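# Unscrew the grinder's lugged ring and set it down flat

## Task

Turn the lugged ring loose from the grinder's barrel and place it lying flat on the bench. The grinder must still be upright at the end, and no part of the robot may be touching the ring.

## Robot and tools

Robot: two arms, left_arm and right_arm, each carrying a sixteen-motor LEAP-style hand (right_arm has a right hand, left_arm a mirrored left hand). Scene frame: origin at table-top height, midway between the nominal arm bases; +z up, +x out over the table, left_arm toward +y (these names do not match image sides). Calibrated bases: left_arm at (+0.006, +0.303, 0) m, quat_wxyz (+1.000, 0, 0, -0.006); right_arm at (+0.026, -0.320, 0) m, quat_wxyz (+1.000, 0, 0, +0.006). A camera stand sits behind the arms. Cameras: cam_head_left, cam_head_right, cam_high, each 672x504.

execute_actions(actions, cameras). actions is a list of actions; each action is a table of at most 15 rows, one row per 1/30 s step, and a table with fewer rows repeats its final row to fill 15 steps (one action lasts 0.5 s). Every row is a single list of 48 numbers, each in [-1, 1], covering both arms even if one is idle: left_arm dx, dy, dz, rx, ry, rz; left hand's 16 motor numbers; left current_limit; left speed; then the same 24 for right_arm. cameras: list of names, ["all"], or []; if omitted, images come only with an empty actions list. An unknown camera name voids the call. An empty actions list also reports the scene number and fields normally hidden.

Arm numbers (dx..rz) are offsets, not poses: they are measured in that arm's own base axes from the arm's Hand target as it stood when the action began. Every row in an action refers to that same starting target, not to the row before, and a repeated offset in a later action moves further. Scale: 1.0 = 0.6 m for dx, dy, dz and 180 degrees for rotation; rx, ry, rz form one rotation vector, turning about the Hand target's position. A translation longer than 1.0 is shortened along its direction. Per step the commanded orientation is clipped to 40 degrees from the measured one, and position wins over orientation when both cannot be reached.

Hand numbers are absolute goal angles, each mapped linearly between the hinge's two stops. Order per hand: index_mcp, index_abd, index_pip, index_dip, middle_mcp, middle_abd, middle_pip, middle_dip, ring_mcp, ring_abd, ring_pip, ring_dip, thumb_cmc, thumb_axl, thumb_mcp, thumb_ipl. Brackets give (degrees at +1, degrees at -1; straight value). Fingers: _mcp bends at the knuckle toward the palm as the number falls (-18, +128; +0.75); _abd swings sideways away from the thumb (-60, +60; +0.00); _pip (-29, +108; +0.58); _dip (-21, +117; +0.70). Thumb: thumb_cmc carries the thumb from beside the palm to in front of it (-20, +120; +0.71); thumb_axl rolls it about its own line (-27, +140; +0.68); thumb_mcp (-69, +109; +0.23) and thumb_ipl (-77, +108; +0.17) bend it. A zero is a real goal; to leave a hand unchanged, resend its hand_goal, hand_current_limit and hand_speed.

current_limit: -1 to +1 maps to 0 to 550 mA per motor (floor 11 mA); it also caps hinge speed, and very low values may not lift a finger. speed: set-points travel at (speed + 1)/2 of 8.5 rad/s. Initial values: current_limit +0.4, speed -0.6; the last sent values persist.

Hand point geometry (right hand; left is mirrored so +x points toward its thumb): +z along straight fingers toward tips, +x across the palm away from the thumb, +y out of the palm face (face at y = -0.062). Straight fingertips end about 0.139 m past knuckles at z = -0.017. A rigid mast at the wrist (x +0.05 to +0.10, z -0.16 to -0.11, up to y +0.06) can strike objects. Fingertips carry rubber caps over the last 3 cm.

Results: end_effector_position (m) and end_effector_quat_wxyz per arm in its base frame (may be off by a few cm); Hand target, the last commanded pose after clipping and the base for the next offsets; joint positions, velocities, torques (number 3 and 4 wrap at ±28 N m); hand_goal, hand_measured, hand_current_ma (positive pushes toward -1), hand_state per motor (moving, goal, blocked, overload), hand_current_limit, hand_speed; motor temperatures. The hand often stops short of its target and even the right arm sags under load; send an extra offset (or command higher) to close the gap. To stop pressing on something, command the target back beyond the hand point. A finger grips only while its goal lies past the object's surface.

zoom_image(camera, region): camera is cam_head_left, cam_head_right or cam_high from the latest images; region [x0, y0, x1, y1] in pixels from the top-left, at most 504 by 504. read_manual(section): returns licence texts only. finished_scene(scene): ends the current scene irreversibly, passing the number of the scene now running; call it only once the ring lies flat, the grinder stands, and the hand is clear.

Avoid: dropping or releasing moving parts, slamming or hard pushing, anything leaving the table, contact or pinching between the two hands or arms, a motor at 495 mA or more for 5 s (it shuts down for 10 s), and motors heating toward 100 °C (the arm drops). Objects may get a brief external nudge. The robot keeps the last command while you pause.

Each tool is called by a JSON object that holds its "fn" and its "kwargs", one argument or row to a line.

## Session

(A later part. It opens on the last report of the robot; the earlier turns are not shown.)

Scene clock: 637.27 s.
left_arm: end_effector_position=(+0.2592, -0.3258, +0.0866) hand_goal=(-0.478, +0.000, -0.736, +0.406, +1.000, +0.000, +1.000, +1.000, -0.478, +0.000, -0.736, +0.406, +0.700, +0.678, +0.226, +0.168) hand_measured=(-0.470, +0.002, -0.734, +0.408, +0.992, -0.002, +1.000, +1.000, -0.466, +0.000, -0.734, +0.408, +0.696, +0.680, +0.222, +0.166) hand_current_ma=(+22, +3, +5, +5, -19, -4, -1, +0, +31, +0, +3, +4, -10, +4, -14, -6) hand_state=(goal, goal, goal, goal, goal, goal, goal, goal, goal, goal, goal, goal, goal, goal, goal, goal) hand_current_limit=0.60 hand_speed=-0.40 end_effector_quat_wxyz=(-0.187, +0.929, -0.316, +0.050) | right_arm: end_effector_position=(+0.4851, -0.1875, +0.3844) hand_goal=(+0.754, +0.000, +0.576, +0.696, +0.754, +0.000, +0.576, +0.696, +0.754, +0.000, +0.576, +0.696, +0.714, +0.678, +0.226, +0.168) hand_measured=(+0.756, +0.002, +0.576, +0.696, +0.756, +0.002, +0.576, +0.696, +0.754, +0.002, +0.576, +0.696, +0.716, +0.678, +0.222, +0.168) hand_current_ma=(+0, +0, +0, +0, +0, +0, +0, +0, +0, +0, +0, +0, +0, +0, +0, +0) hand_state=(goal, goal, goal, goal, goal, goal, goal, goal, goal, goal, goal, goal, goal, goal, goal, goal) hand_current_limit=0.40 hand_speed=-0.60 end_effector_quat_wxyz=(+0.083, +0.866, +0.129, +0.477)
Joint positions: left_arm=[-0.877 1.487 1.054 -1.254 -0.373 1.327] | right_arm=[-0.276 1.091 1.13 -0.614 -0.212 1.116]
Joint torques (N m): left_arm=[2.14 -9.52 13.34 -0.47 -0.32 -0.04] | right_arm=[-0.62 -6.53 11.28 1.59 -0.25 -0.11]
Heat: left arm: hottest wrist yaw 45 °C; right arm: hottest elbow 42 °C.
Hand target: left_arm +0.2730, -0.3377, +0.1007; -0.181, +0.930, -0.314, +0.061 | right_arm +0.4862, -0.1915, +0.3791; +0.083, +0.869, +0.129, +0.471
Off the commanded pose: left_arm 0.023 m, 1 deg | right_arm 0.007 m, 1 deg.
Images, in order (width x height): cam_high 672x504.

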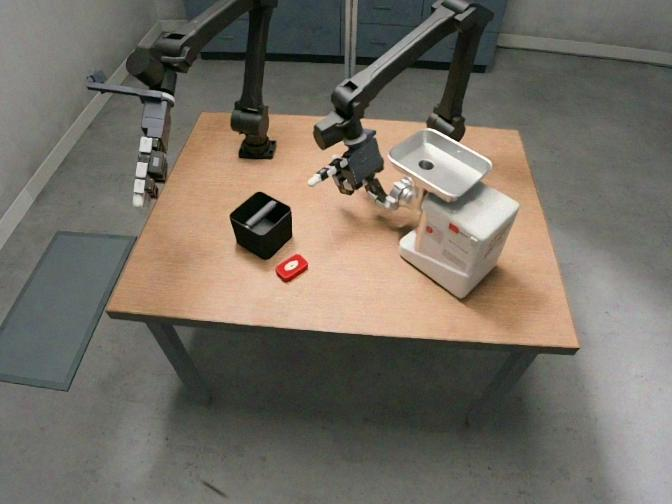

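{"fn": "execute_actions", "kwargs": {
  "actions": [
    [[0.0212,-0.0162,0.0317,0,0,0,-0.479,0,-0.737,0.406,1,0,1,1,-0.479,0,-0.737,0.406,0.7,0.678,0.226,0.168,0.6,-0.4,0,0,0,0,0,0,0.754,0,0.576,0.696,0.754,0,0.576,0.696,0.754,0,0.576,0.696,0.714,0.678,0.226,0.168,0.4,-0.6]],
    [[0.0033,-0.0025,0.0408,0,0,0,-0.479,0,-0.737,0.406,1,0,1,1,-0.479,0,-0.737,0.406,0.7,0.678,0.226,0.168,0.6,-0.4,0,0,0,0,0,0,0.754,0,0.576,0.696,0.754,0,0.576,0.696,0.754,0,0.576,0.696,0.714,0.678,0.226,0.168,0.4,-0.6]]
  ],
  "cameras": ["cam_high"]
}}

{"fn": "zoom_image", "kwargs": {
  "camera": "cam_high",
  "region": [370, 160, 440, 230]
}}

Scene clock: 663.67 s.
left_arm: end_effector_position=(+0.2751, -0.3395, +0.1246) hand_goal=(-0.478, +0.000, -0.736, +0.406, +1.000, +0.000, +1.000, +1.000, -0.478, +0.000, -0.736, +0.406, +0.700, +0.678, +0.226, +0.168) hand_measured=(-0.470, +0.002, -0.734, +0.408, +0.972, +0.026, +0.986, +0.992, -0.466, +0.000, -0.734, +0.408, +0.696, +0.680, +0.222, +0.166) hand_current_ma=(+22, +3, +5, +5, -95, +68, -40, -20, +31, +0, +3, +4, -10, +4, -14, -6) hand_state=(goal, goal, goal, goal, blocked, blocked, goal, goal, goal, goal, goal, goal, goal, goal, goal, goal) hand_current_limit=0.60 hand_speed=-0.40 end_effector_quat_wxyz=(-0.188, +0.927, -0.320, +0.048) | right_arm: end_effector_position=(+0.4851, -0.1875, +0.3844) hand_goal=(+0.754, +0.000, +0.576, +0.696, +0.754, +0.000, +0.576, +0.696, +0.754, +0.000, +0.576, +0.696, +0.714, +0.678, +0.226, +0.168) hand_measured=(+0.756, +0.002, +0.576, +0.696, +0.756, +0.002, +0.576, +0.696, +0.754, +0.002, +0.576, +0.696, +0.716, +0.678, +0.222, +0.168) hand_current_ma=(+0, +0, +0, +0, +0, +0, +0, +0, +0, +0, +0, +0, +0, +0, +0, +0) hand_state=(goal, goal, goal, goal, goal, goal, goal, goal, goal, goal, goal, goal, goal, goal, goal, goal) hand_current_limit=0.40 hand_speed=-0.60 end_effector_quat_wxyz=(+0.083, +0.866, +0.129, +0.477)
Joint positions: left_arm=[-0.868 1.504 1.18 -1.363 -0.374 1.345] | right_arm=[-0.276 1.091 1.13 -0.614 -0.212 1.116]
Joint torques (N m): left_arm=[2.2 -11.05 13.93 -0.84 -0.31 -0.11] | right_arm=[-1.08 -6.36 11.29 1.74 -0.23 -0.13]
Motor temperatures (°C): left_arm=[23 27 34 24 43 23] | right_arm=[22 24 42 23 22 21]
Heat: left arm: hottest wrist yaw 43 °C; right arm: hottest elbow 42 °C.
Hand target: left_arm +0.2876, -0.3487, +0.1442; -0.181, +0.930, -0.314, +0.061 | right_arm +0.4862, -0.1915, +0.3791; +0.083, +0.869, +0.129, +0.471
Off the commanded pose: left_arm 0.025 m, 2 deg | right_arm 0.007 m, 1 deg.
Images, in order (width x height): cam_high 672x504.

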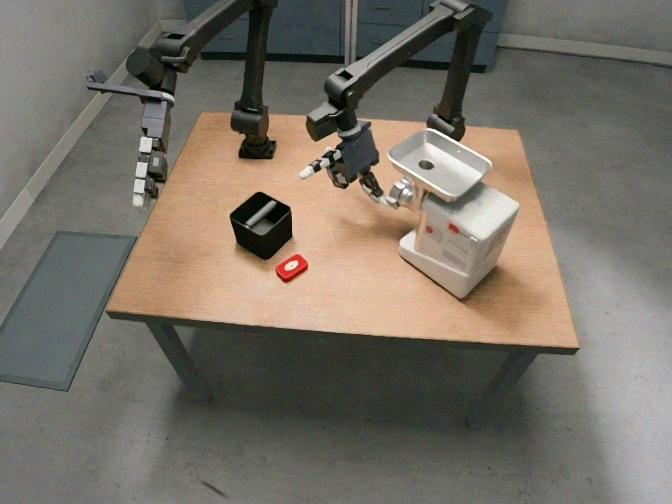

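Scaled by 7.200 from the camera's 672x504 image, which has a finer 960x720 frame.

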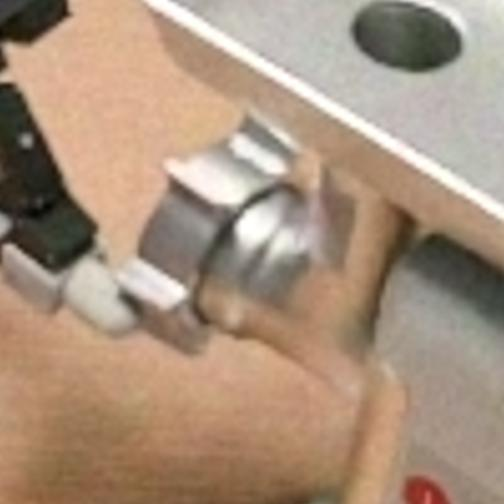

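{"fn": "execute_actions", "kwargs": {
  "actions": [
    [[0.0141,0.0186,0.0,0,0,0,-0.479,0,-0.737,0.406,1,0,1,1,-0.479,0,-0.737,0.406,0.7,0.678,0.226,0.168,0.6,-0.4,0,0,0,0,0,0,0.754,0,0.576,0.696,0.754,0,0.576,0.696,0.754,0,0.576,0.696,0.714,0.678,0.226,0.168,0.4,-0.6]],
    [[0,0,0.035,0,0,0,-0.479,0,-0.737,0.406,1,0,1,1,-0.479,0,-0.737,0.406,0.7,0.678,0.226,0.168,0.76,-0.4,0,0,0,0,0,0,0.754,0,0.576,0.696,0.754,0,0.576,0.696,0.754,0,0.576,0.696,0.714,0.678,0.226,0.168,0.4,-0.6]]
  ],
  "cameras": ["cam_high"]
}}

{"fn": "zoom_image", "kwargs": {
  "camera": "cam_high",
  "region": [370, 160, 440, 230]
}}

Scene clock: 671.47 s.
left_arm: end_effector_position=(+0.2831, -0.3319, +0.1373) hand_goal=(-0.478, +0.000, -0.736, +0.406, +1.000, +0.000, +1.000, +1.000, -0.478, +0.000, -0.736, +0.406, +0.700, +0.678, +0.226, +0.168) hand_measured=(-0.470, +0.002, -0.734, +0.408, +0.966, +0.036, +0.986, +0.994, -0.466, +0.000, -0.734, +0.408, +0.696, +0.680, +0.222, +0.166) hand_current_ma=(+22, +3, +5, +5, -116, +100, -36, -13, +31, +0, +3, +4, -10, +4, -14, -6) hand_state=(goal, goal, goal, goal, blocked, blocked, goal, goal, goal, goal, goal, goal, goal, goal, goal, goal) hand_current_limit=0.76 hand_speed=-0.40 end_effector_quat_wxyz=(-0.190, +0.926, -0.324, +0.041) | right_arm: end_effector_position=(+0.4851, -0.1875, +0.3844) hand_goal=(+0.754, +0.000, +0.576, +0.696, +0.754, +0.000, +0.576, +0.696, +0.754, +0.000, +0.576, +0.696, +0.714, +0.678, +0.226, +0.168) hand_measured=(+0.756, +0.002, +0.576, +0.696, +0.756, +0.002, +0.576, +0.696, +0.754, +0.002, +0.576, +0.696, +0.716, +0.678, +0.222, +0.168) hand_current_ma=(+0, +0, +0, +0, +0, +0, +0, +0, +0, +0, +0, +0, +0, +0, +0, +0) hand_state=(goal, goal, goal, goal, goal, goal, goal, goal, goal, goal, goal, goal, goal, goal, goal, goal) hand_current_limit=0.40 hand_speed=-0.60 end_effector_quat_wxyz=(+0.083, +0.866, +0.129, +0.477)
Joint positions: left_arm=[-0.84 1.501 1.212 -1.4 -0.375 1.382] | right_arm=[-0.276 1.091 1.13 -0.614 -0.212 1.116]
Joint torques (N m): left_arm=[2.49 -12.75 13.9 -1.02 -0.37 -0.15] | right_arm=[-0.97 -6.59 11.4 1.77 -0.22 -0.12]
Heat: left arm: hottest wrist yaw 42 °C; right arm: hottest elbow 42 °C.
Hand target: left_arm +0.2961, -0.3375, +0.1651; -0.181, +0.930, -0.314, +0.061 | right_arm +0.4862, -0.1915, +0.3791; +0.083, +0.869, +0.129, +0.471
Off the commanded pose: left_arm 0.031 m, 3 deg | right_arm 0.007 m, 1 deg.
Images, in order (width x height): cam_high 672x504.

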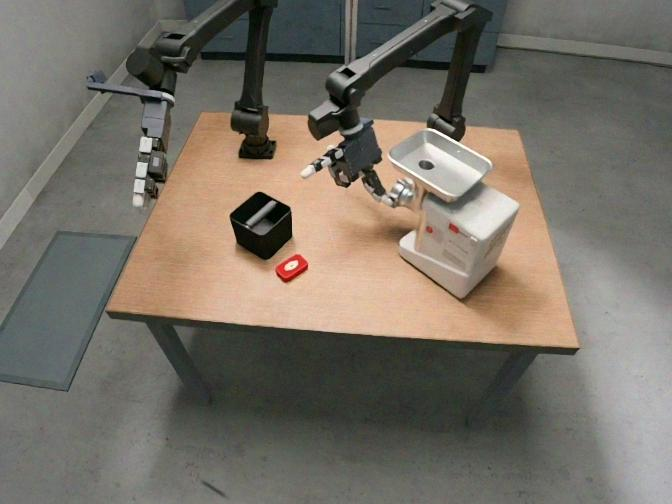

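Scaled by 7.200 from the camera's 672x504 image, which has a finer 960x720 frame.

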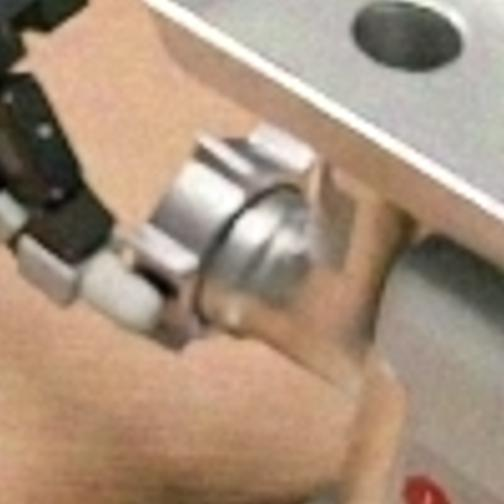

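{"fn": "execute_actions", "kwargs": {
  "actions": [
    [[0,0,0.0283,0,0,0,-0.479,0,-0.737,0.406,1,0,1,1,-0.479,0,-0.737,0.406,0.7,0.678,0.226,0.168,0.76,-0.4,0,0,0,0,0,0,0.754,0,0.576,0.696,0.754,0,0.576,0.696,0.754,0,0.576,0.696,0.714,0.678,0.226,0.168,0.4,-0.6]],
    [[-0.0603,0.046,0.0158,0,0,0,-0.479,0,-0.737,0.406,1,0,1,1,-0.479,0,-0.737,0.406,0.7,0.678,0.226,0.168,0.76,-0.4,0,0,0,0,0,0,0.754,0,0.576,0.696,0.754,0,0.576,0.696,0.754,0,0.576,0.696,0.714,0.678,0.226,0.168,0.4,-0.6]],
    [[-0.0331,0.0253,0.0075,0,0,0,-0.479,0,-0.737,0.406,1,0,1,1,-0.479,0,-0.737,0.406,0.7,0.678,0.226,0.168,0.76,-0.4,0,0,0,0,0,0,0.754,0,0.576,0.696,0.754,0,0.576,0.696,0.754,0,0.576,0.696,0.714,0.678,0.226,0.168,0.4,-0.6]]
  ],
  "cameras": ["cam_high"]
}}

{"fn": "zoom_image", "kwargs": {
  "camera": "cam_high",
  "region": [370, 160, 440, 230]
}}

Scene clock: 681.70 s.
left_arm: end_effector_position=(+0.2444, -0.2954, +0.1909) hand_goal=(-0.478, +0.000, -0.736, +0.406, +1.000, +0.000, +1.000, +1.000, -0.478, +0.000, -0.736, +0.406, +0.700, +0.678, +0.226, +0.168) hand_measured=(-0.470, +0.002, -0.734, +0.408, +0.986, +0.002, +1.000, +1.000, -0.466, +0.000, -0.734, +0.408, +0.696, +0.680, +0.222, +0.166) hand_current_ma=(+22, +3, +5, +5, -38, +5, -1, +0, +31, +0, +3, +4, -9, +4, -13, -6) hand_state=(goal, goal, goal, goal, goal, goal, goal, goal, goal, goal, goal, goal, goal, goal, goal, goal) hand_current_limit=0.76 hand_speed=-0.40 end_effector_quat_wxyz=(-0.183, +0.929, -0.315, +0.057) | right_arm: end_effector_position=(+0.4851, -0.1875, +0.3844) hand_goal=(+0.754, +0.000, +0.576, +0.696, +0.754, +0.000, +0.576, +0.696, +0.754, +0.000, +0.576, +0.696, +0.714, +0.678, +0.226, +0.168) hand_measured=(+0.756, +0.002, +0.576, +0.696, +0.756, +0.002, +0.576, +0.696, +0.754, +0.002, +0.576, +0.696, +0.716, +0.678, +0.222, +0.168) hand_current_ma=(+0, +0, +0, +0, +0, +0, +0, +0, +0, +0, +0, +0, +0, +0, +0, +0) hand_state=(goal, goal, goal, goal, goal, goal, goal, goal, goal, goal, goal, goal, goal, goal, goal, goal) hand_current_limit=0.40 hand_speed=-0.60 end_effector_quat_wxyz=(+0.083, +0.866, +0.129, +0.477)
Joint positions: left_arm=[-0.855 1.308 1.16 -1.514 -0.375 1.353] | right_arm=[-0.276 1.091 1.13 -0.614 -0.212 1.116]
Joint torques (N m): left_arm=[0.91 -9.76 9.37 -0.28 -0.25 -0.22] | right_arm=[-1.44 -6.65 11.14 1.7 -0.22 -0.12]
Heat: left arm: hottest wrist yaw 42 °C; right arm: hottest elbow 42 °C.
Hand target: left_arm +0.2401, -0.2949, +0.1961; -0.181, +0.930, -0.314, +0.061 | right_arm +0.4862, -0.1915, +0.3791; +0.083, +0.869, +0.129, +0.471
Off the commanded pose: left_arm 0.007 m, 1 deg | right_arm 0.007 m, 1 deg.
Images, in order (width x height): cam_high 672x504.

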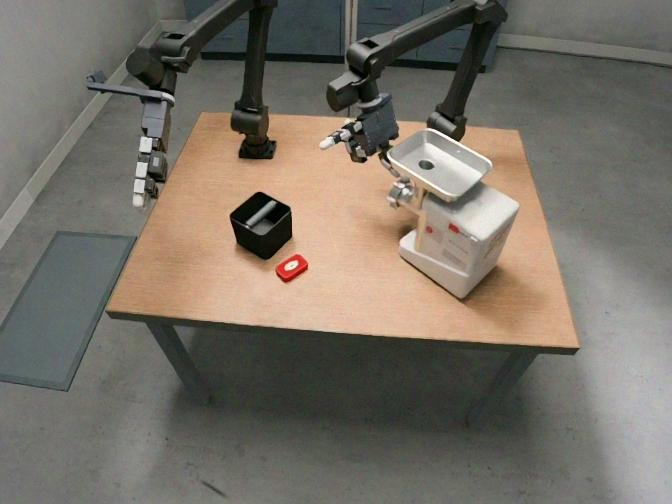

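Scaled by 7.200 from the camera's 672x504 image, which has a finer 960x720 frame.

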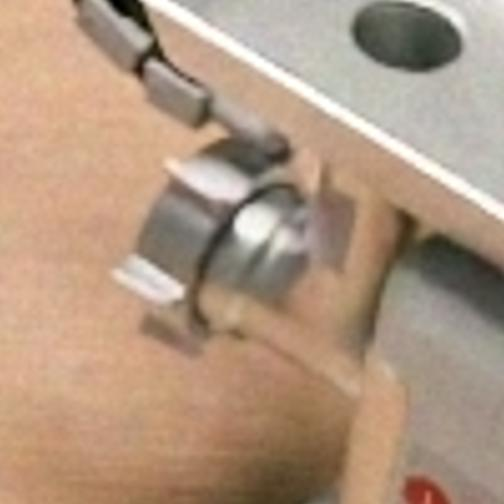

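{"fn": "execute_actions", "kwargs": {
  "actions": [
    [[-0.0253,0.0066,-0.0433,0,0,0,-0.479,0,-0.737,0.406,1,0,1,1,-0.479,0,-0.737,0.406,0.7,0.678,0.226,0.168,0.76,-0.4,0,0,0,0,0,0,0.754,0,0.576,0.696,0.754,0,0.576,0.696,0.754,0,0.576,0.696,0.714,0.678,0.226,0.168,0.4,-0.6]],
    [[-0.0278,0.0212,-0.0333,0,0,0,-0.479,0,-0.737,0.406,1,0,1,1,-0.479,0,-0.737,0.406,0.7,0.678,0.226,0.168,0.76,-0.4,0,0,0,0,0,0,0.754,0,0.576,0.696,0.754,0,0.576,0.696,0.754,0,0.576,0.696,0.714,0.678,0.226,0.168,0.4,-0.6]],
    [[-0.0053,0.004,-0.0417,0,0,0,-0.479,0,-0.737,0.406,1,0,1,1,-0.479,0,-0.737,0.406,0.7,0.678,0.226,0.168,0.76,-0.4,0,0,0,0,0,0,0.754,0,0.576,0.696,0.754,0,0.576,0.696,0.754,0,0.576,0.696,0.714,0.678,0.226,0.168,0.4,-0.6]],
    [[0.0119,-0.0091,-0.0408,0,0,0,-0.479,0,-0.737,0.406,1,0,1,1,-0.479,0,-0.737,0.406,0.7,0.678,0.226,0.168,0.76,-0.4,0,0,0,0,0,0,0.754,0,0.576,0.696,0.754,0,0.576,0.696,0.754,0,0.576,0.696,0.714,0.678,0.226,0.168,0.4,-0.6]]
  ],
  "cameras": ["cam_high"]
}}

{"fn": "zoom_image", "kwargs": {
  "camera": "cam_high",
  "region": [370, 160, 440, 230]
}}

Scene clock: 694.53 s.
left_arm: end_effector_position=(+0.2115, -0.2793, +0.1035) hand_goal=(-0.478, +0.000, -0.736, +0.406, +1.000, +0.000, +1.000, +1.000, -0.478, +0.000, -0.736, +0.406, +0.700, +0.678, +0.226, +0.168) hand_measured=(-0.470, +0.002, -0.734, +0.408, +0.994, -0.004, +1.000, +1.000, -0.468, +0.000, -0.734, +0.408, +0.696, +0.680, +0.222, +0.166) hand_current_ma=(+22, +3, +5, +5, -16, -6, +0, +0, +27, +0, +3, +4, -7, +4, -13, -6) hand_state=(goal, goal, goal, goal, goal, goal, goal, goal, goal, goal, goal, goal, goal, goal, goal, goal) hand_current_limit=0.76 hand_speed=-0.40 end_effector_quat_wxyz=(-0.183, +0.930, -0.314, +0.059) | right_arm: end_effector_position=(+0.4851, -0.1875, +0.3844) hand_goal=(+0.754, +0.000, +0.576, +0.696, +0.754, +0.000, +0.576, +0.696, +0.754, +0.000, +0.576, +0.696, +0.714, +0.678, +0.226, +0.168) hand_measured=(+0.756, +0.002, +0.576, +0.696, +0.756, +0.002, +0.576, +0.696, +0.754, +0.002, +0.576, +0.696, +0.716, +0.678, +0.222, +0.168) hand_current_ma=(+0, +0, +0, +0, +0, +0, +0, +0, +0, +0, +0, +0, +0, +0, +0, +0) hand_state=(goal, goal, goal, goal, goal, goal, goal, goal, goal, goal, goal, goal, goal, goal, goal, goal) hand_current_limit=0.40 hand_speed=-0.60 end_effector_quat_wxyz=(+0.083, +0.866, +0.129, +0.477)
Joint positions: left_arm=[-0.9 1.284 0.9 -1.293 -0.373 1.303] | right_arm=[-0.276 1.091 1.13 -0.614 -0.212 1.116]
Joint torques (N m): left_arm=[1.44 -7 8.44 0.64 -0.21 -0.13] | right_arm=[-1.32 -6.83 11.21 1.74 -0.24 -0.1]
Heat: left arm: hottest wrist yaw 41 °C; right arm: hottest elbow 42 °C.
Hand target: left_arm +0.2121, -0.2812, +0.1006; -0.181, +0.930, -0.314, +0.061 | right_arm +0.4862, -0.1915, +0.3791; +0.083, +0.869, +0.129, +0.471
Off the commanded pose: left_arm 0.003 m, 0 deg | right_arm 0.007 m, 1 deg.
Images, in order (width x height): cam_high 672x504.

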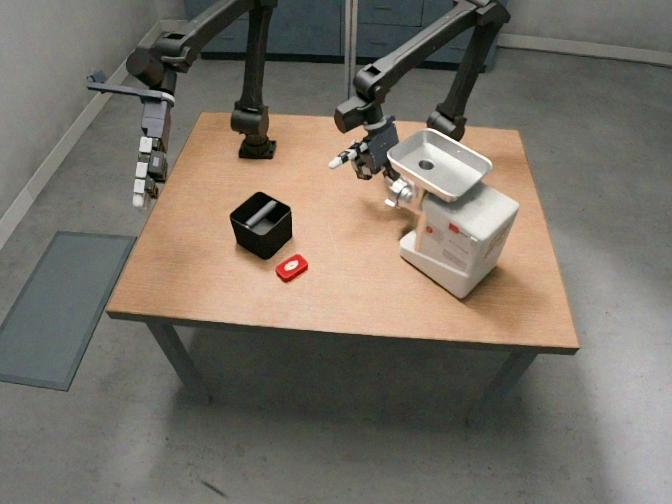

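Scaled by 7.200 from the camera's 672x504 image, which has a finer 960x720 frame.

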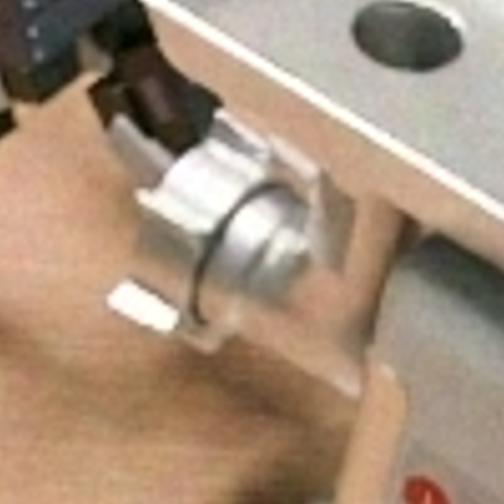

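{"fn": "execute_actions", "kwargs": {
  "actions": [
    [[0.0451,-0.0343,-0.0192,0,0,0,-0.479,0,-0.737,0.406,1,0,1,1,-0.479,0,-0.737,0.406,0.7,0.678,0.226,0.168,0.76,-0.4,0,0,0,0,0,0,0.754,0,0.576,0.696,0.754,0,0.576,0.696,0.754,0,0.576,0.696,0.714,0.678,0.226,0.168,0.4,-0.6]],
    [[0.0365,-0.0194,0.0,0,0,0,-0.479,0,-0.737,0.406,1,0,1,1,-0.479,0,-0.737,0.406,0.7,0.678,0.226,0.168,0.76,-0.4,0,0,0,0,0,0,0.754,0,0.576,0.696,0.754,0,0.576,0.696,0.754,0,0.576,0.696,0.714,0.678,0.226,0.168,0.4,-0.6]],
    [[0.0318,-0.0242,0.0192,0,0,0,-0.479,0,-0.737,0.406,1,0,1,1,-0.479,0,-0.737,0.406,0.7,0.678,0.226,0.168,0.76,-0.4,0,0,0,0,0,0,0.754,0,0.576,0.696,0.754,0,0.576,0.696,0.754,0,0.576,0.696,0.714,0.678,0.226,0.168,0.4,-0.6]],
    [[0.0279,-0.0129,0.0342,0,0,0,-0.479,0,-0.737,0.406,1,0,1,1,-0.479,0,-0.737,0.406,0.7,0.678,0.226,0.168,0.76,-0.4,0,0,0,0,0,0,0.754,0,0.576,0.696,0.754,0,0.576,0.696,0.754,0,0.576,0.696,0.714,0.678,0.226,0.168,0.4,-0.6]],
    [[0.0073,-0.0056,0.0433,0,0,0,-0.479,0,-0.737,0.406,1,0,1,1,-0.479,0,-0.737,0.406,0.7,0.678,0.226,0.168,0.76,-0.4,0,0,0,0,0,0,0.754,0,0.576,0.696,0.754,0,0.576,0.696,0.754,0,0.576,0.696,0.714,0.678,0.226,0.168,0.4,-0.6]]
  ],
  "cameras": ["cam_high"]
}}

{"fn": "zoom_image", "kwargs": {
  "camera": "cam_high",
  "region": [370, 160, 440, 230]
}}

Scene clock: 705.90 s.
left_arm: end_effector_position=(+0.2873, -0.3309, +0.1298) hand_goal=(-0.478, +0.000, -0.736, +0.406, +1.000, +0.000, +1.000, +1.000, -0.478, +0.000, -0.736, +0.406, +0.700, +0.678, +0.226, +0.168) hand_measured=(-0.470, +0.002, -0.734, +0.408, +0.974, +0.006, +0.992, +0.998, -0.468, +0.000, -0.734, +0.408, +0.696, +0.680, +0.222, +0.166) hand_current_ma=(+22, +3, +5, +5, -87, +10, -18, -4, +27, +0, +3, +4, -9, +4, -13, -6) hand_state=(goal, goal, goal, goal, blocked, goal, goal, goal, goal, goal, goal, goal, goal, goal, goal, goal) hand_current_limit=0.76 hand_speed=-0.40 end_effector_quat_wxyz=(-0.186, +0.928, -0.319, +0.049) | right_arm: end_effector_position=(+0.4851, -0.1875, +0.3844) hand_goal=(+0.754, +0.000, +0.576, +0.696, +0.754, +0.000, +0.576, +0.696, +0.754, +0.000, +0.576, +0.696, +0.714, +0.678, +0.226, +0.168) hand_measured=(+0.756, +0.002, +0.576, +0.696, +0.756, +0.002, +0.576, +0.696, +0.754, +0.002, +0.576, +0.696, +0.716, +0.678, +0.222, +0.168) hand_current_ma=(+0, +0, +0, +0, +0, +0, +0, +0, +0, +0, +0, +0, +0, +0, +0, +0) hand_state=(goal, goal, goal, goal, goal, goal, goal, goal, goal, goal, goal, goal, goal, goal, goal, goal) hand_current_limit=0.40 hand_speed=-0.60 end_effector_quat_wxyz=(+0.083, +0.866, +0.129, +0.477)
Joint positions: left_arm=[-0.832 1.499 1.189 -1.36 -0.375 1.383] | right_arm=[-0.276 1.091 1.13 -0.614 -0.212 1.116]
Joint torques (N m): left_arm=[2.37 -10.64 13.96 -0.62 -0.37 -0.09] | right_arm=[-1.03 -6.65 11.29 1.8 -0.24 -0.11]
Heat: left arm: hottest wrist yaw 40 °C; right arm: hottest elbow 42 °C.
Hand target: left_arm +0.3014, -0.3391, +0.1471; -0.181, +0.930, -0.314, +0.061 | right_arm +0.4862, -0.1915, +0.3791; +0.083, +0.869, +0.129, +0.471
Off the commanded pose: left_arm 0.024 m, 2 deg | right_arm 0.007 m, 1 deg.
Images, in order (width x height): cam_high 672x504.

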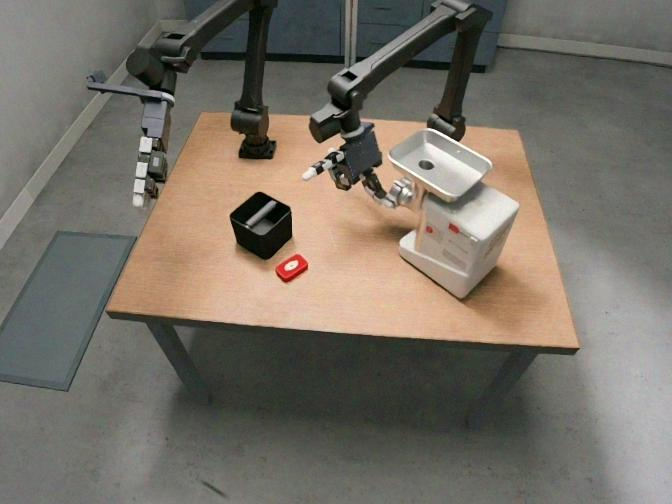

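Scaled by 7.200 from the camera's 672x504 image, which has a finer 960x720 frame.

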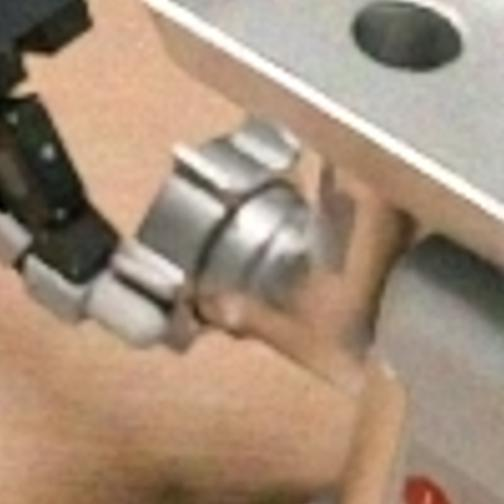

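{"fn": "execute_actions", "kwargs": {
  "actions": [
    [[-0.008,0.0061,0.05,0,0,0,-0.479,0,-0.737,0.406,1,0,1,1,-0.479,0,-0.737,0.406,0.7,0.678,0.226,0.168,0.76,-0.4,0,0,0,0,0,0,0.754,0,0.576,0.696,0.754,0,0.576,0.696,0.754,0,0.576,0.696,0.714,0.678,0.226,0.168,0.4,-0.6]],
    [[-0.059,0.0449,0.01,0,0,0,-0.479,0,-0.737,0.406,1,0,1,1,-0.479,0,-0.737,0.406,0.7,0.678,0.226,0.168,0.76,-0.4,0,0,0,0,0,0,0.754,0,0.576,0.696,0.754,0,0.576,0.696,0.754,0,0.576,0.696,0.714,0.678,0.226,0.168,0.4,-0.6]],
    [[-0.0312,0.0071,-0.0033,0,0,0,-0.479,0,-0.737,0.406,1,0,1,1,-0.479,0,-0.737,0.406,0.7,0.678,0.226,0.168,0.76,-0.4,0,0,0,0,0,0,0.754,0,0.576,0.696,0.754,0,0.576,0.696,0.754,0,0.576,0.696,0.714,0.678,0.226,0.168,0.4,-0.6]],
    [[-0.0253,0.0146,-0.0300,0,0,0,-0.479,0,-0.737,0.406,1,0,1,1,-0.479,0,-0.737,0.406,0.7,0.678,0.226,0.168,0.76,-0.4,0,0,0,0,0,0,0.754,0,0.576,0.696,0.754,0,0.576,0.696,0.754,0,0.576,0.696,0.714,0.678,0.226,0.168,0.4,-0.6]]
  ],
  "cameras": ["cam_high"]
}}

{"fn": "zoom_image", "kwargs": {
  "camera": "cam_high",
  "region": [370, 160, 440, 230]
}}

Scene clock: 712.80 s.
left_arm: end_effector_position=(+0.2339, -0.2946, +0.1760) hand_goal=(-0.478, +0.000, -0.736, +0.406, +1.000, +0.000, +1.000, +1.000, -0.478, +0.000, -0.736, +0.406, +0.700, +0.678, +0.226, +0.168) hand_measured=(-0.470, +0.002, -0.734, +0.408, +1.000, -0.018, +1.000, +1.000, -0.468, +0.000, -0.734, +0.408, +0.698, +0.680, +0.222, +0.166) hand_current_ma=(+22, +3, +5, +5, +1, -45, +1, +0, +27, +0, +3, +4, -6, +4, -13, -6) hand_state=(goal, goal, goal, goal, goal, goal, goal, goal, goal, goal, goal, goal, goal, goal, goal, goal) hand_current_limit=0.76 hand_speed=-0.40 end_effector_quat_wxyz=(-0.182, +0.930, -0.310, +0.075) | right_arm: end_effector_position=(+0.4851, -0.1875, +0.3844) hand_goal=(+0.754, +0.000, +0.576, +0.696, +0.754, +0.000, +0.576, +0.696, +0.754, +0.000, +0.576, +0.696, +0.714, +0.678, +0.226, +0.168) hand_measured=(+0.756, +0.002, +0.576, +0.696, +0.756, +0.002, +0.576, +0.696, +0.754, +0.002, +0.576, +0.696, +0.716, +0.678, +0.222, +0.168) hand_current_ma=(+0, +0, +0, +0, +0, +0, +0, +0, +0, +0, +0, +0, +0, +0, +0, +0) hand_state=(goal, goal, goal, goal, goal, goal, goal, goal, goal, goal, goal, goal, goal, goal, goal, goal) hand_current_limit=0.40 hand_speed=-0.60 end_effector_quat_wxyz=(+0.083, +0.866, +0.129, +0.477)
Joint positions: left_arm=[-0.886 1.275 1.089 -1.457 -0.39 1.314] | right_arm=[-0.276 1.091 1.13 -0.614 -0.212 1.116]
Joint torques (N m): left_arm=[1.03 -6.71 7.64 0.49 0.37 -0.15] | right_arm=[-0.62 -6.3 11.21 1.69 -0.24 -0.12]
Heat: left arm: hottest wrist yaw 39 °C; right arm: hottest elbow 42 °C.
Hand target: left_arm +0.2272, -0.2953, +0.1632; -0.181, +0.930, -0.314, +0.061 | right_arm +0.4862, -0.1915, +0.3791; +0.083, +0.869, +0.129, +0.471
Off the commanded pose: left_arm 0.014 m, 2 deg | right_arm 0.007 m, 1 deg.
Images, in order (width x height): cam_high 672x504.

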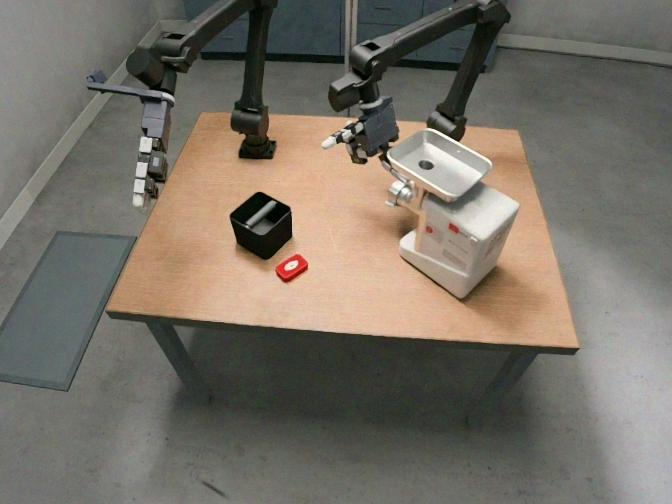

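Scaled by 7.200 from the camera's 672x504 image, which has a finer 960x720 frame.

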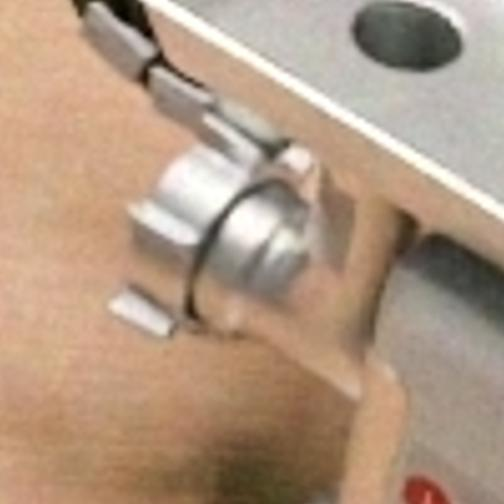

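{"fn": "execute_actions", "kwargs": {
  "actions": [
    [[-0.0337,0.0257,-0.0235,0,0,0,-0.479,0,-0.737,0.406,1,0,1,1,-0.479,0,-0.737,0.406,0.7,0.678,0.226,0.168,0.76,-0.4,0,0,0,0,0,0,0.754,0,0.576,0.696,0.754,0,0.576,0.696,0.754,0,0.576,0.696,0.714,0.678,0.226,0.168,0.4,-0.6]],
    [[-0.0053,0.004,-0.0417,0,0,0,-0.479,0,-0.737,0.406,1,0,1,1,-0.479,0,-0.737,0.406,0.7,0.678,0.226,0.168,0.76,-0.4,0,0,0,0,0,0,0.754,0,0.576,0.696,0.754,0,0.576,0.696,0.754,0,0.576,0.696,0.714,0.678,0.226,0.168,0.4,-0.6]],
    [[0.0119,-0.0091,-0.0392,0,0,0,-0.479,0,-0.737,0.406,1,0,1,1,-0.479,0,-0.737,0.406,0.7,0.678,0.226,0.168,0.76,-0.4,0,0,0,0,0,0,0.754,0,0.576,0.696,0.754,0,0.576,0.696,0.754,0,0.576,0.696,0.714,0.678,0.226,0.168,0.4,-0.6]],
    [[0.0451,-0.0343,-0.0192,0,0,0,-0.479,0,-0.737,0.406,1,0,1,1,-0.479,0,-0.737,0.406,0.7,0.678,0.226,0.168,0.76,-0.4,0,0,0,0,0,0,0.754,0,0.576,0.696,0.754,0,0.576,0.696,0.754,0,0.576,0.696,0.714,0.678,0.226,0.168,0.4,-0.6]]
  ],
  "cameras": ["cam_high"]
}}

{"fn": "zoom_image", "kwargs": {
  "camera": "cam_high",
  "region": [370, 160, 440, 230]
}}

Scene clock: 724.07 s.
left_arm: end_effector_position=(+0.2199, -0.2848, +0.0691) hand_goal=(-0.478, +0.000, -0.736, +0.406, +1.000, +0.000, +1.000, +1.000, -0.478, +0.000, -0.736, +0.406, +0.700, +0.678, +0.226, +0.168) hand_measured=(-0.470, +0.002, -0.734, +0.408, +0.992, -0.002, +1.000, +1.000, -0.468, +0.000, -0.734, +0.408, +0.698, +0.680, +0.222, +0.166) hand_current_ma=(+22, +3, +5, +5, -19, -5, -1, +0, +27, +0, +3, +4, -6, +4, -13, -6) hand_state=(goal, goal, goal, goal, goal, goal, goal, goal, goal, goal, goal, goal, goal, goal, goal, goal) hand_current_limit=0.76 hand_speed=-0.40 end_effector_quat_wxyz=(-0.198, +0.926, -0.318, +0.033) | right_arm: end_effector_position=(+0.4851, -0.1875, +0.3844) hand_goal=(+0.754, +0.000, +0.576, +0.696, +0.754, +0.000, +0.576, +0.696, +0.754, +0.000, +0.576, +0.696, +0.714, +0.678, +0.226, +0.168) hand_measured=(+0.756, +0.002, +0.576, +0.696, +0.756, +0.002, +0.576, +0.696, +0.754, +0.002, +0.576, +0.696, +0.716, +0.678, +0.222, +0.168) hand_current_ma=(+0, +0, +0, +0, +0, +0, +0, +0, +0, +0, +0, +0, +0, +0, +0, +0) hand_state=(goal, goal, goal, goal, goal, goal, goal, goal, goal, goal, goal, goal, goal, goal, goal, goal) hand_current_limit=0.40 hand_speed=-0.60 end_effector_quat_wxyz=(+0.083, +0.866, +0.129, +0.477)
Joint positions: left_arm=[-0.89 1.394 0.906 -1.246 -0.372 1.312] | right_arm=[-0.276 1.091 1.13 -0.614 -0.212 1.116]
Joint torques (N m): left_arm=[2.08 -9.35 12.97 0.4 -0.31 -0.02] | right_arm=[-0.97 -6.24 11.07 1.65 -0.22 -0.12]
Heat: left arm: hottest wrist yaw 39 °C; right arm: hottest elbow 42 °C.
Hand target: left_arm +0.2380, -0.3038, +0.0891; -0.181, +0.930, -0.315, +0.061 | right_arm +0.4862, -0.1915, +0.3791; +0.083, +0.869, +0.129, +0.471
Off the commanded pose: left_arm 0.033 m, 4 deg | right_arm 0.007 m, 1 deg.
Images, in order (width x height): cam_high 672x504.

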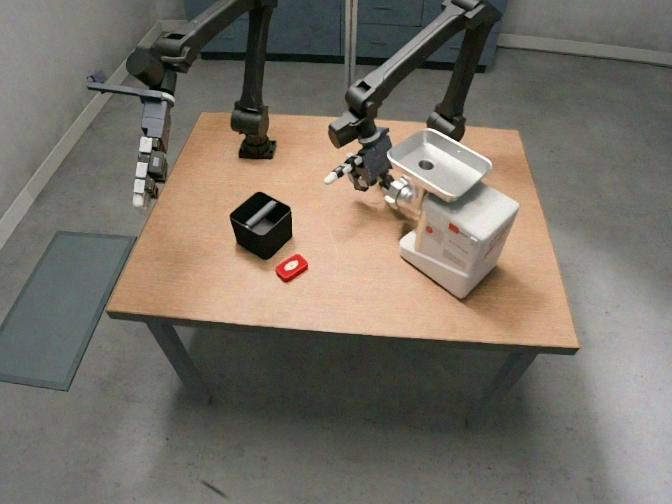

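Scaled by 7.200 from the camera's 672x504 image, which has a finer 960x720 frame.

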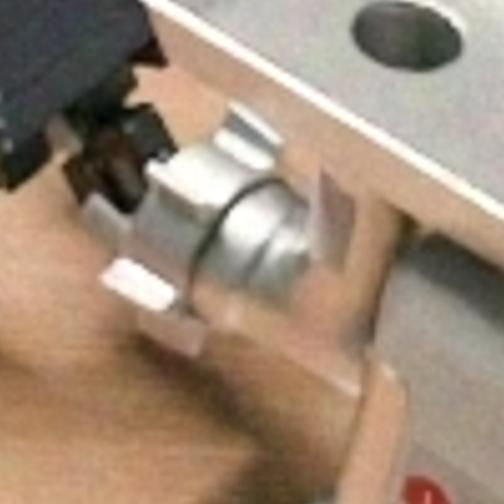

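{"fn": "execute_actions", "kwargs": {
  "actions": [
    [[0.0371,-0.0283,0.0083,0,0,0,-0.479,0,-0.737,0.406,1,0,1,1,-0.479,0,-0.737,0.406,0.7,0.678,0.226,0.168,0.76,-0.4,0,0,0,0,0,0,0.754,0,0.576,0.696,0.754,0,0.576,0.696,0.754,0,0.576,0.696,0.714,0.678,0.226,0.168,0.4,-0.6]],
    [[0.0272,-0.0207,0.0175,0,0,0,-0.479,0,-0.737,0.406,1,0,1,1,-0.479,0,-0.737,0.406,0.7,0.678,0.226,0.168,0.76,-0.4,0,0,0,0,0,0,0.754,0,0.576,0.696,0.754,0,0.576,0.696,0.754,0,0.576,0.696,0.714,0.678,0.226,0.168,0.4,-0.6]],
    [[0.0239,-0.0182,0.0275,0,0,0,-0.479,0,-0.737,0.406,1,0,1,1,-0.479,0,-0.737,0.406,0.7,0.678,0.226,0.168,0.76,-0.4,0,0,0,0,0,0,0.754,0,0.576,0.696,0.754,0,0.576,0.696,0.754,0,0.576,0.696,0.714,0.678,0.226,0.168,0.4,-0.6]],
    [[0.0073,-0.0056,0.0433,0,0,0,-0.479,0,-0.737,0.406,1,0,1,1,-0.479,0,-0.737,0.406,0.7,0.678,0.226,0.168,0.76,-0.4,0,0,0,0,0,0,0.754,0,0.576,0.696,0.754,0,0.576,0.696,0.754,0,0.576,0.696,0.714,0.678,0.226,0.168,0.4,-0.6]],
    [[-0.008,0.0061,0.05,0,0,0,-0.479,0,-0.737,0.406,1,0,1,1,-0.479,0,-0.737,0.406,0.7,0.678,0.226,0.168,0.76,-0.4,0,0,0,0,0,0,0.754,0,0.576,0.696,0.754,0,0.576,0.696,0.754,0,0.576,0.696,0.714,0.678,0.226,0.168,0.4,-0.6]],
    [[-0.059,0.0449,0.01,0,0,0,-0.479,0,-0.737,0.406,1,0,1,1,-0.479,0,-0.737,0.406,0.7,0.678,0.226,0.168,0.76,-0.4,0,0,0,0,0,0,0.754,0,0.576,0.696,0.754,0,0.576,0.696,0.754,0,0.576,0.696,0.714,0.678,0.226,0.168,0.4,-0.6]]
  ],
  "cameras": ["cam_high"]
}}

{"fn": "zoom_image", "kwargs": {
  "camera": "cam_high",
  "region": [370, 160, 440, 230]
}}

Scene clock: 741.30 s.
left_arm: end_effector_position=(+0.2576, -0.3198, +0.1889) hand_goal=(-0.478, +0.000, -0.736, +0.406, +1.000, +0.000, +1.000, +1.000, -0.478, +0.000, -0.736, +0.406, +0.700, +0.678, +0.226, +0.168) hand_measured=(-0.470, +0.002, -0.734, +0.408, +0.988, +0.004, +0.998, +1.000, -0.468, +0.000, -0.734, +0.408, +0.696, +0.680, +0.222, +0.166) hand_current_ma=(+22, +3, +5, +5, -32, +6, -3, -1, +27, +0, +3, +4, -7, +4, -13, -6) hand_state=(goal, goal, goal, goal, goal, goal, goal, goal, goal, goal, goal, goal, goal, goal, goal, goal) hand_current_limit=0.76 hand_speed=-0.40 end_effector_quat_wxyz=(-0.175, +0.930, -0.317, +0.071) | right_arm: end_effector_position=(+0.4851, -0.1875, +0.3844) hand_goal=(+0.754, +0.000, +0.576, +0.696, +0.754, +0.000, +0.576, +0.696, +0.754, +0.000, +0.576, +0.696, +0.714, +0.678, +0.226, +0.168) hand_measured=(+0.756, +0.002, +0.576, +0.696, +0.756, +0.002, +0.576, +0.696, +0.754, +0.002, +0.576, +0.696, +0.716, +0.678, +0.222, +0.168) hand_current_ma=(+0, +0, +0, +0, +0, +0, +0, +0, +0, +0, +0, +0, +0, +0, +0, +0) hand_state=(goal, goal, goal, goal, goal, goal, goal, goal, goal, goal, goal, goal, goal, goal, goal, goal) hand_current_limit=0.40 hand_speed=-0.60 end_effector_quat_wxyz=(+0.083, +0.866, +0.129, +0.477)
Joint positions: left_arm=[-0.87 1.36 1.202 -1.476 -0.375 1.345] | right_arm=[-0.276 1.091 1.13 -0.614 -0.212 1.116]
Joint torques (N m): left_arm=[1.55 -8.76 8.91 -0.31 -0.22 -0.21] | right_arm=[-0.73 -6.36 11.36 1.83 -0.19 -0.09]
Motor temperatures (°C): left_arm=[23 28 37 24 38 23] | right_arm=[22 24 42 23 22 21]
Heat: left arm: hottest wrist yaw 38 °C; right arm: hottest elbow 42 °C.
Hand target: left_arm +0.2551, -0.3167, +0.1830; -0.181, +0.930, -0.314, +0.061 | right_arm +0.4862, -0.1915, +0.3791; +0.083, +0.869, +0.129, +0.471
Off the commanded pose: left_arm 0.007 m, 1 deg | right_arm 0.007 m, 1 deg.
Images, in order (width x height): cam_high 672x504.

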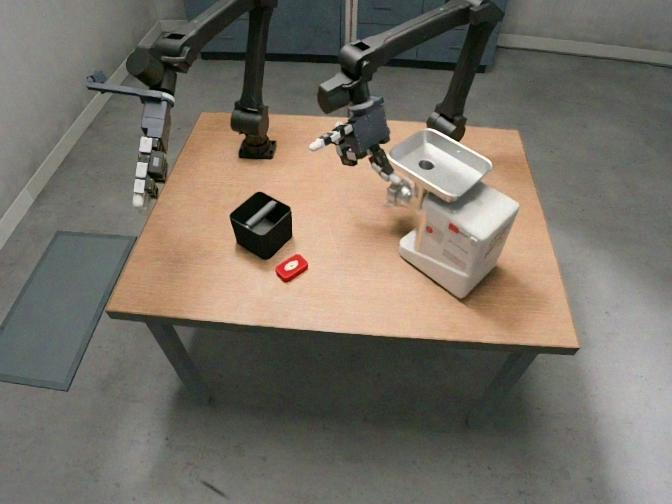

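Scaled by 7.200 from the camera's 672x504 image, which has a finer 960x720 frame.

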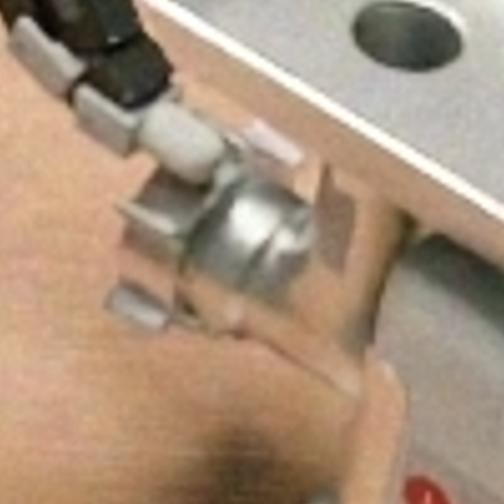

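{"fn": "zoom_image", "kwargs": {
  "camera": "cam_high",
  "region": [380, 165, 425, 210]
}}

Scaled by 11.200 from the camera's 672x504 image, which has a finer 960x720 frame.

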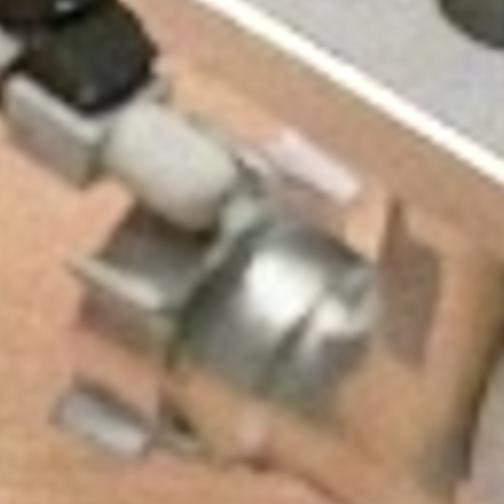

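{"fn": "execute_actions", "kwargs": {
  "actions": [
    [[-0.0908,-0.1193,0.02,0,0,0,-0.479,0,-0.737,0.406,1,0,1,1,-0.479,0,-0.737,0.406,0.7,0.678,0.226,0.168,0.4,-0.4,0,0,0,0,0,0,0.754,0,0.576,0.696,0.754,0,0.576,0.696,0.754,0,0.576,0.696,0.714,0.678,0.226,0.168,0.4,-0.6]],
    [[0,0,0.17,0,0,0,-0.479,0,-0.737,0.406,0.2,0,0.2,0.4,-0.479,0,-0.737,0.406,0.7,0.678,0.226,0.168,0.4,-0.4,0,0,0,0,0,0,0.754,0,0.576,0.696,0.754,0,0.576,0.696,0.754,0,0.576,0.696,0.714,0.678,0.226,0.168,0.4,-0.6]],
    [[0,0.12,0.18,0,0,0,-0.479,0,-0.737,0.406,-0.479,0,-0.737,0.406,-0.479,0,-0.737,0.406,0.7,0.678,0.226,0.168,0.4,-0.4,0,0,0,0,0,0,0.754,0,0.576,0.696,0.754,0,0.576,0.696,0.754,0,0.576,0.696,0.714,0.678,0.226,0.168,0.4,-0.6]],
    [[0,0.22,0.0,0,0,0,-0.479,0,-0.737,0.406,-0.479,0,-0.737,0.406,-0.479,0,-0.737,0.406,0.7,0.678,0.226,0.168,0.4,-0.4,0,0,0,0,0,0,0.754,0,0.576,0.696,0.754,0,0.576,0.696,0.754,0,0.576,0.696,0.714,0.678,0.226,0.168,0.4,-0.6]],
    [[0,0.22,0.0,0,0,0,-0.479,0,-0.737,0.406,-0.479,0,-0.737,0.406,-0.479,0,-0.737,0.406,0.7,0.678,0.226,0.168,0.4,-0.4,0,0,0,0,0,0,0.754,0,0.576,0.696,0.754,0,0.576,0.696,0.754,0,0.576,0.696,0.714,0.678,0.226,0.168,0.4,-0.6]]
  ],
  "cameras": ["all"]
}}

{"fn": "zoom_image", "kwargs": {
  "camera": "cam_head_left",
  "region": [290, 190, 370, 270]
}}

{"fn": "zoom_image", "kwargs": {
  "camera": "cam_head_right",
  "region": [290, 190, 370, 270]
}}

{"fn": "zoom_image", "kwargs": {
  "camera": "cam_high",
  "region": [375, 160, 435, 220]
}}

Scene clock: 765.27 s.
left_arm: end_effector_position=(+0.2011, -0.0520, +0.3993) hand_goal=(-0.478, +0.000, -0.736, +0.406, -0.478, +0.000, -0.736, +0.406, -0.478, +0.000, -0.736, +0.406, +0.700, +0.678, +0.226, +0.168) hand_measured=(-0.470, +0.002, -0.734, +0.408, -0.466, +0.002, -0.734, +0.404, -0.466, +0.000, -0.734, +0.408, +0.698, +0.680, +0.222, +0.166) hand_current_ma=(+24, +3, +5, +5, +36, +3, +6, -3, +31, +0, +3, +4, -4, +4, -13, -5) hand_state=(goal, goal, goal, goal, goal, goal, goal, goal, goal, goal, goal, goal, goal, goal, goal, goal) hand_current_limit=0.40 hand_speed=-0.40 end_effector_quat_wxyz=(-0.205, +0.920, -0.263, +0.205) | right_arm: end_effector_position=(+0.4851, -0.1875, +0.3844) hand_goal=(+0.754, +0.000, +0.576, +0.696, +0.754, +0.000, +0.576, +0.696, +0.754, +0.000, +0.576, +0.696, +0.714, +0.678, +0.226, +0.168) hand_measured=(+0.756, +0.002, +0.576, +0.696, +0.756, +0.002, +0.576, +0.696, +0.754, +0.002, +0.576, +0.696, +0.716, +0.678, +0.222, +0.168) hand_current_ma=(+0, +0, +0, +0, +0, +0, +0, +0, +0, +0, +0, +0, +0, +0, +0, +0) hand_state=(goal, goal, goal, goal, goal, goal, goal, goal, goal, goal, goal, goal, goal, goal, goal, goal) hand_current_limit=0.40 hand_speed=-0.60 end_effector_quat_wxyz=(+0.083, +0.866, +0.129, +0.477)
Joint positions: left_arm=[-0.144 0.722 1.311 -1.672 -0.343 2.07] | right_arm=[-0.276 1.091 1.13 -0.614 -0.212 1.116]
Joint torques (N m): left_arm=[1.03 1.26 10.67 0.92 -0.19 -0.12] | right_arm=[-0.91 -6.42 11.4 1.77 -0.21 -0.1]
Heat: left arm: hottest elbow 36 °C; right arm: hottest elbow 42 °C.
Hand target: left_arm +0.2006, -0.0523, +0.4050; -0.181, +0.930, -0.315, +0.061 | right_arm +0.4862, -0.1915, +0.3791; +0.083, +0.869, +0.129, +0.471
Off the commanded pose: left_arm 0.006 m, 18 deg | right_arm 0.007 m, 1 deg.
joint sent to its limit (left arm) — joint 4 (wrist pitch), lower limit; joint 6 (wrist roll), upper limit. The joint targets are off in orientation, not in position.

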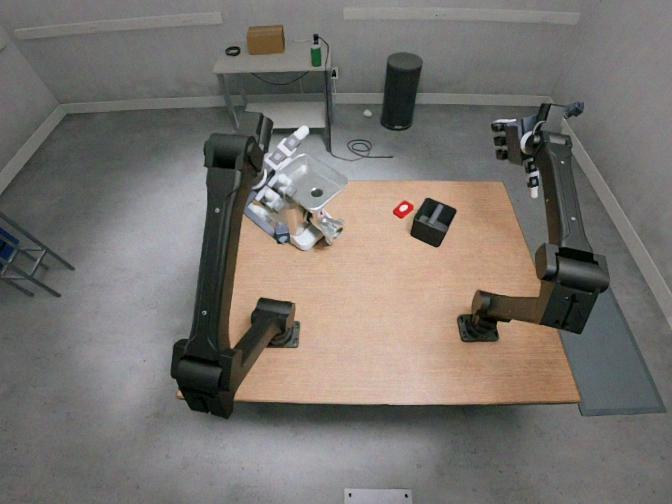

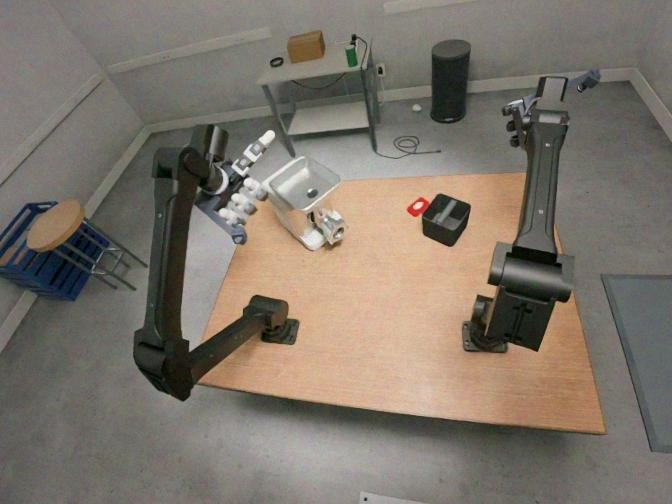

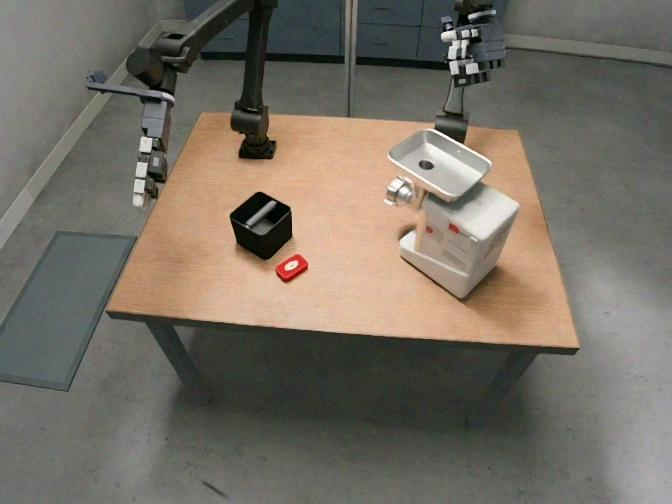

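Scaled by 6.300 from the camera's 672x504 image, which has a finer 960x720 frame.

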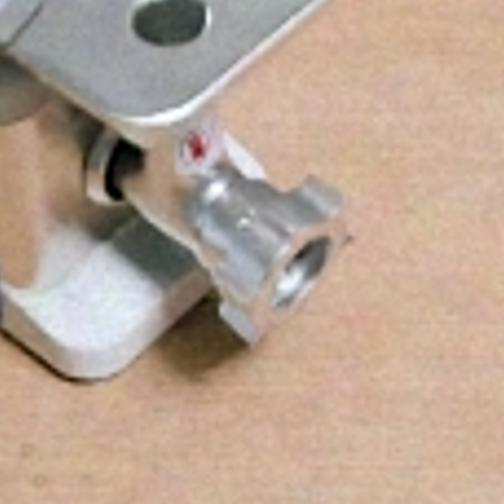

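Scaled by 6.300 from the camera's 672x504 image, which has a finer 960x720 frame.

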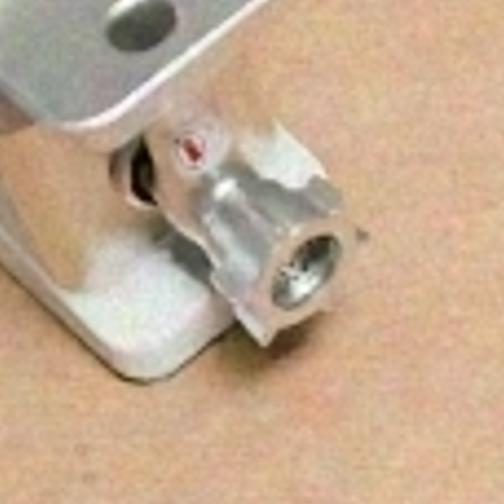

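Scaled by 8.400 from the camera's 672x504 image, which has a finer 960x720 frame.

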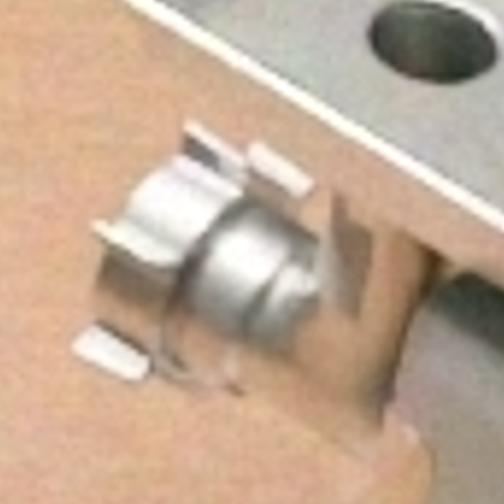

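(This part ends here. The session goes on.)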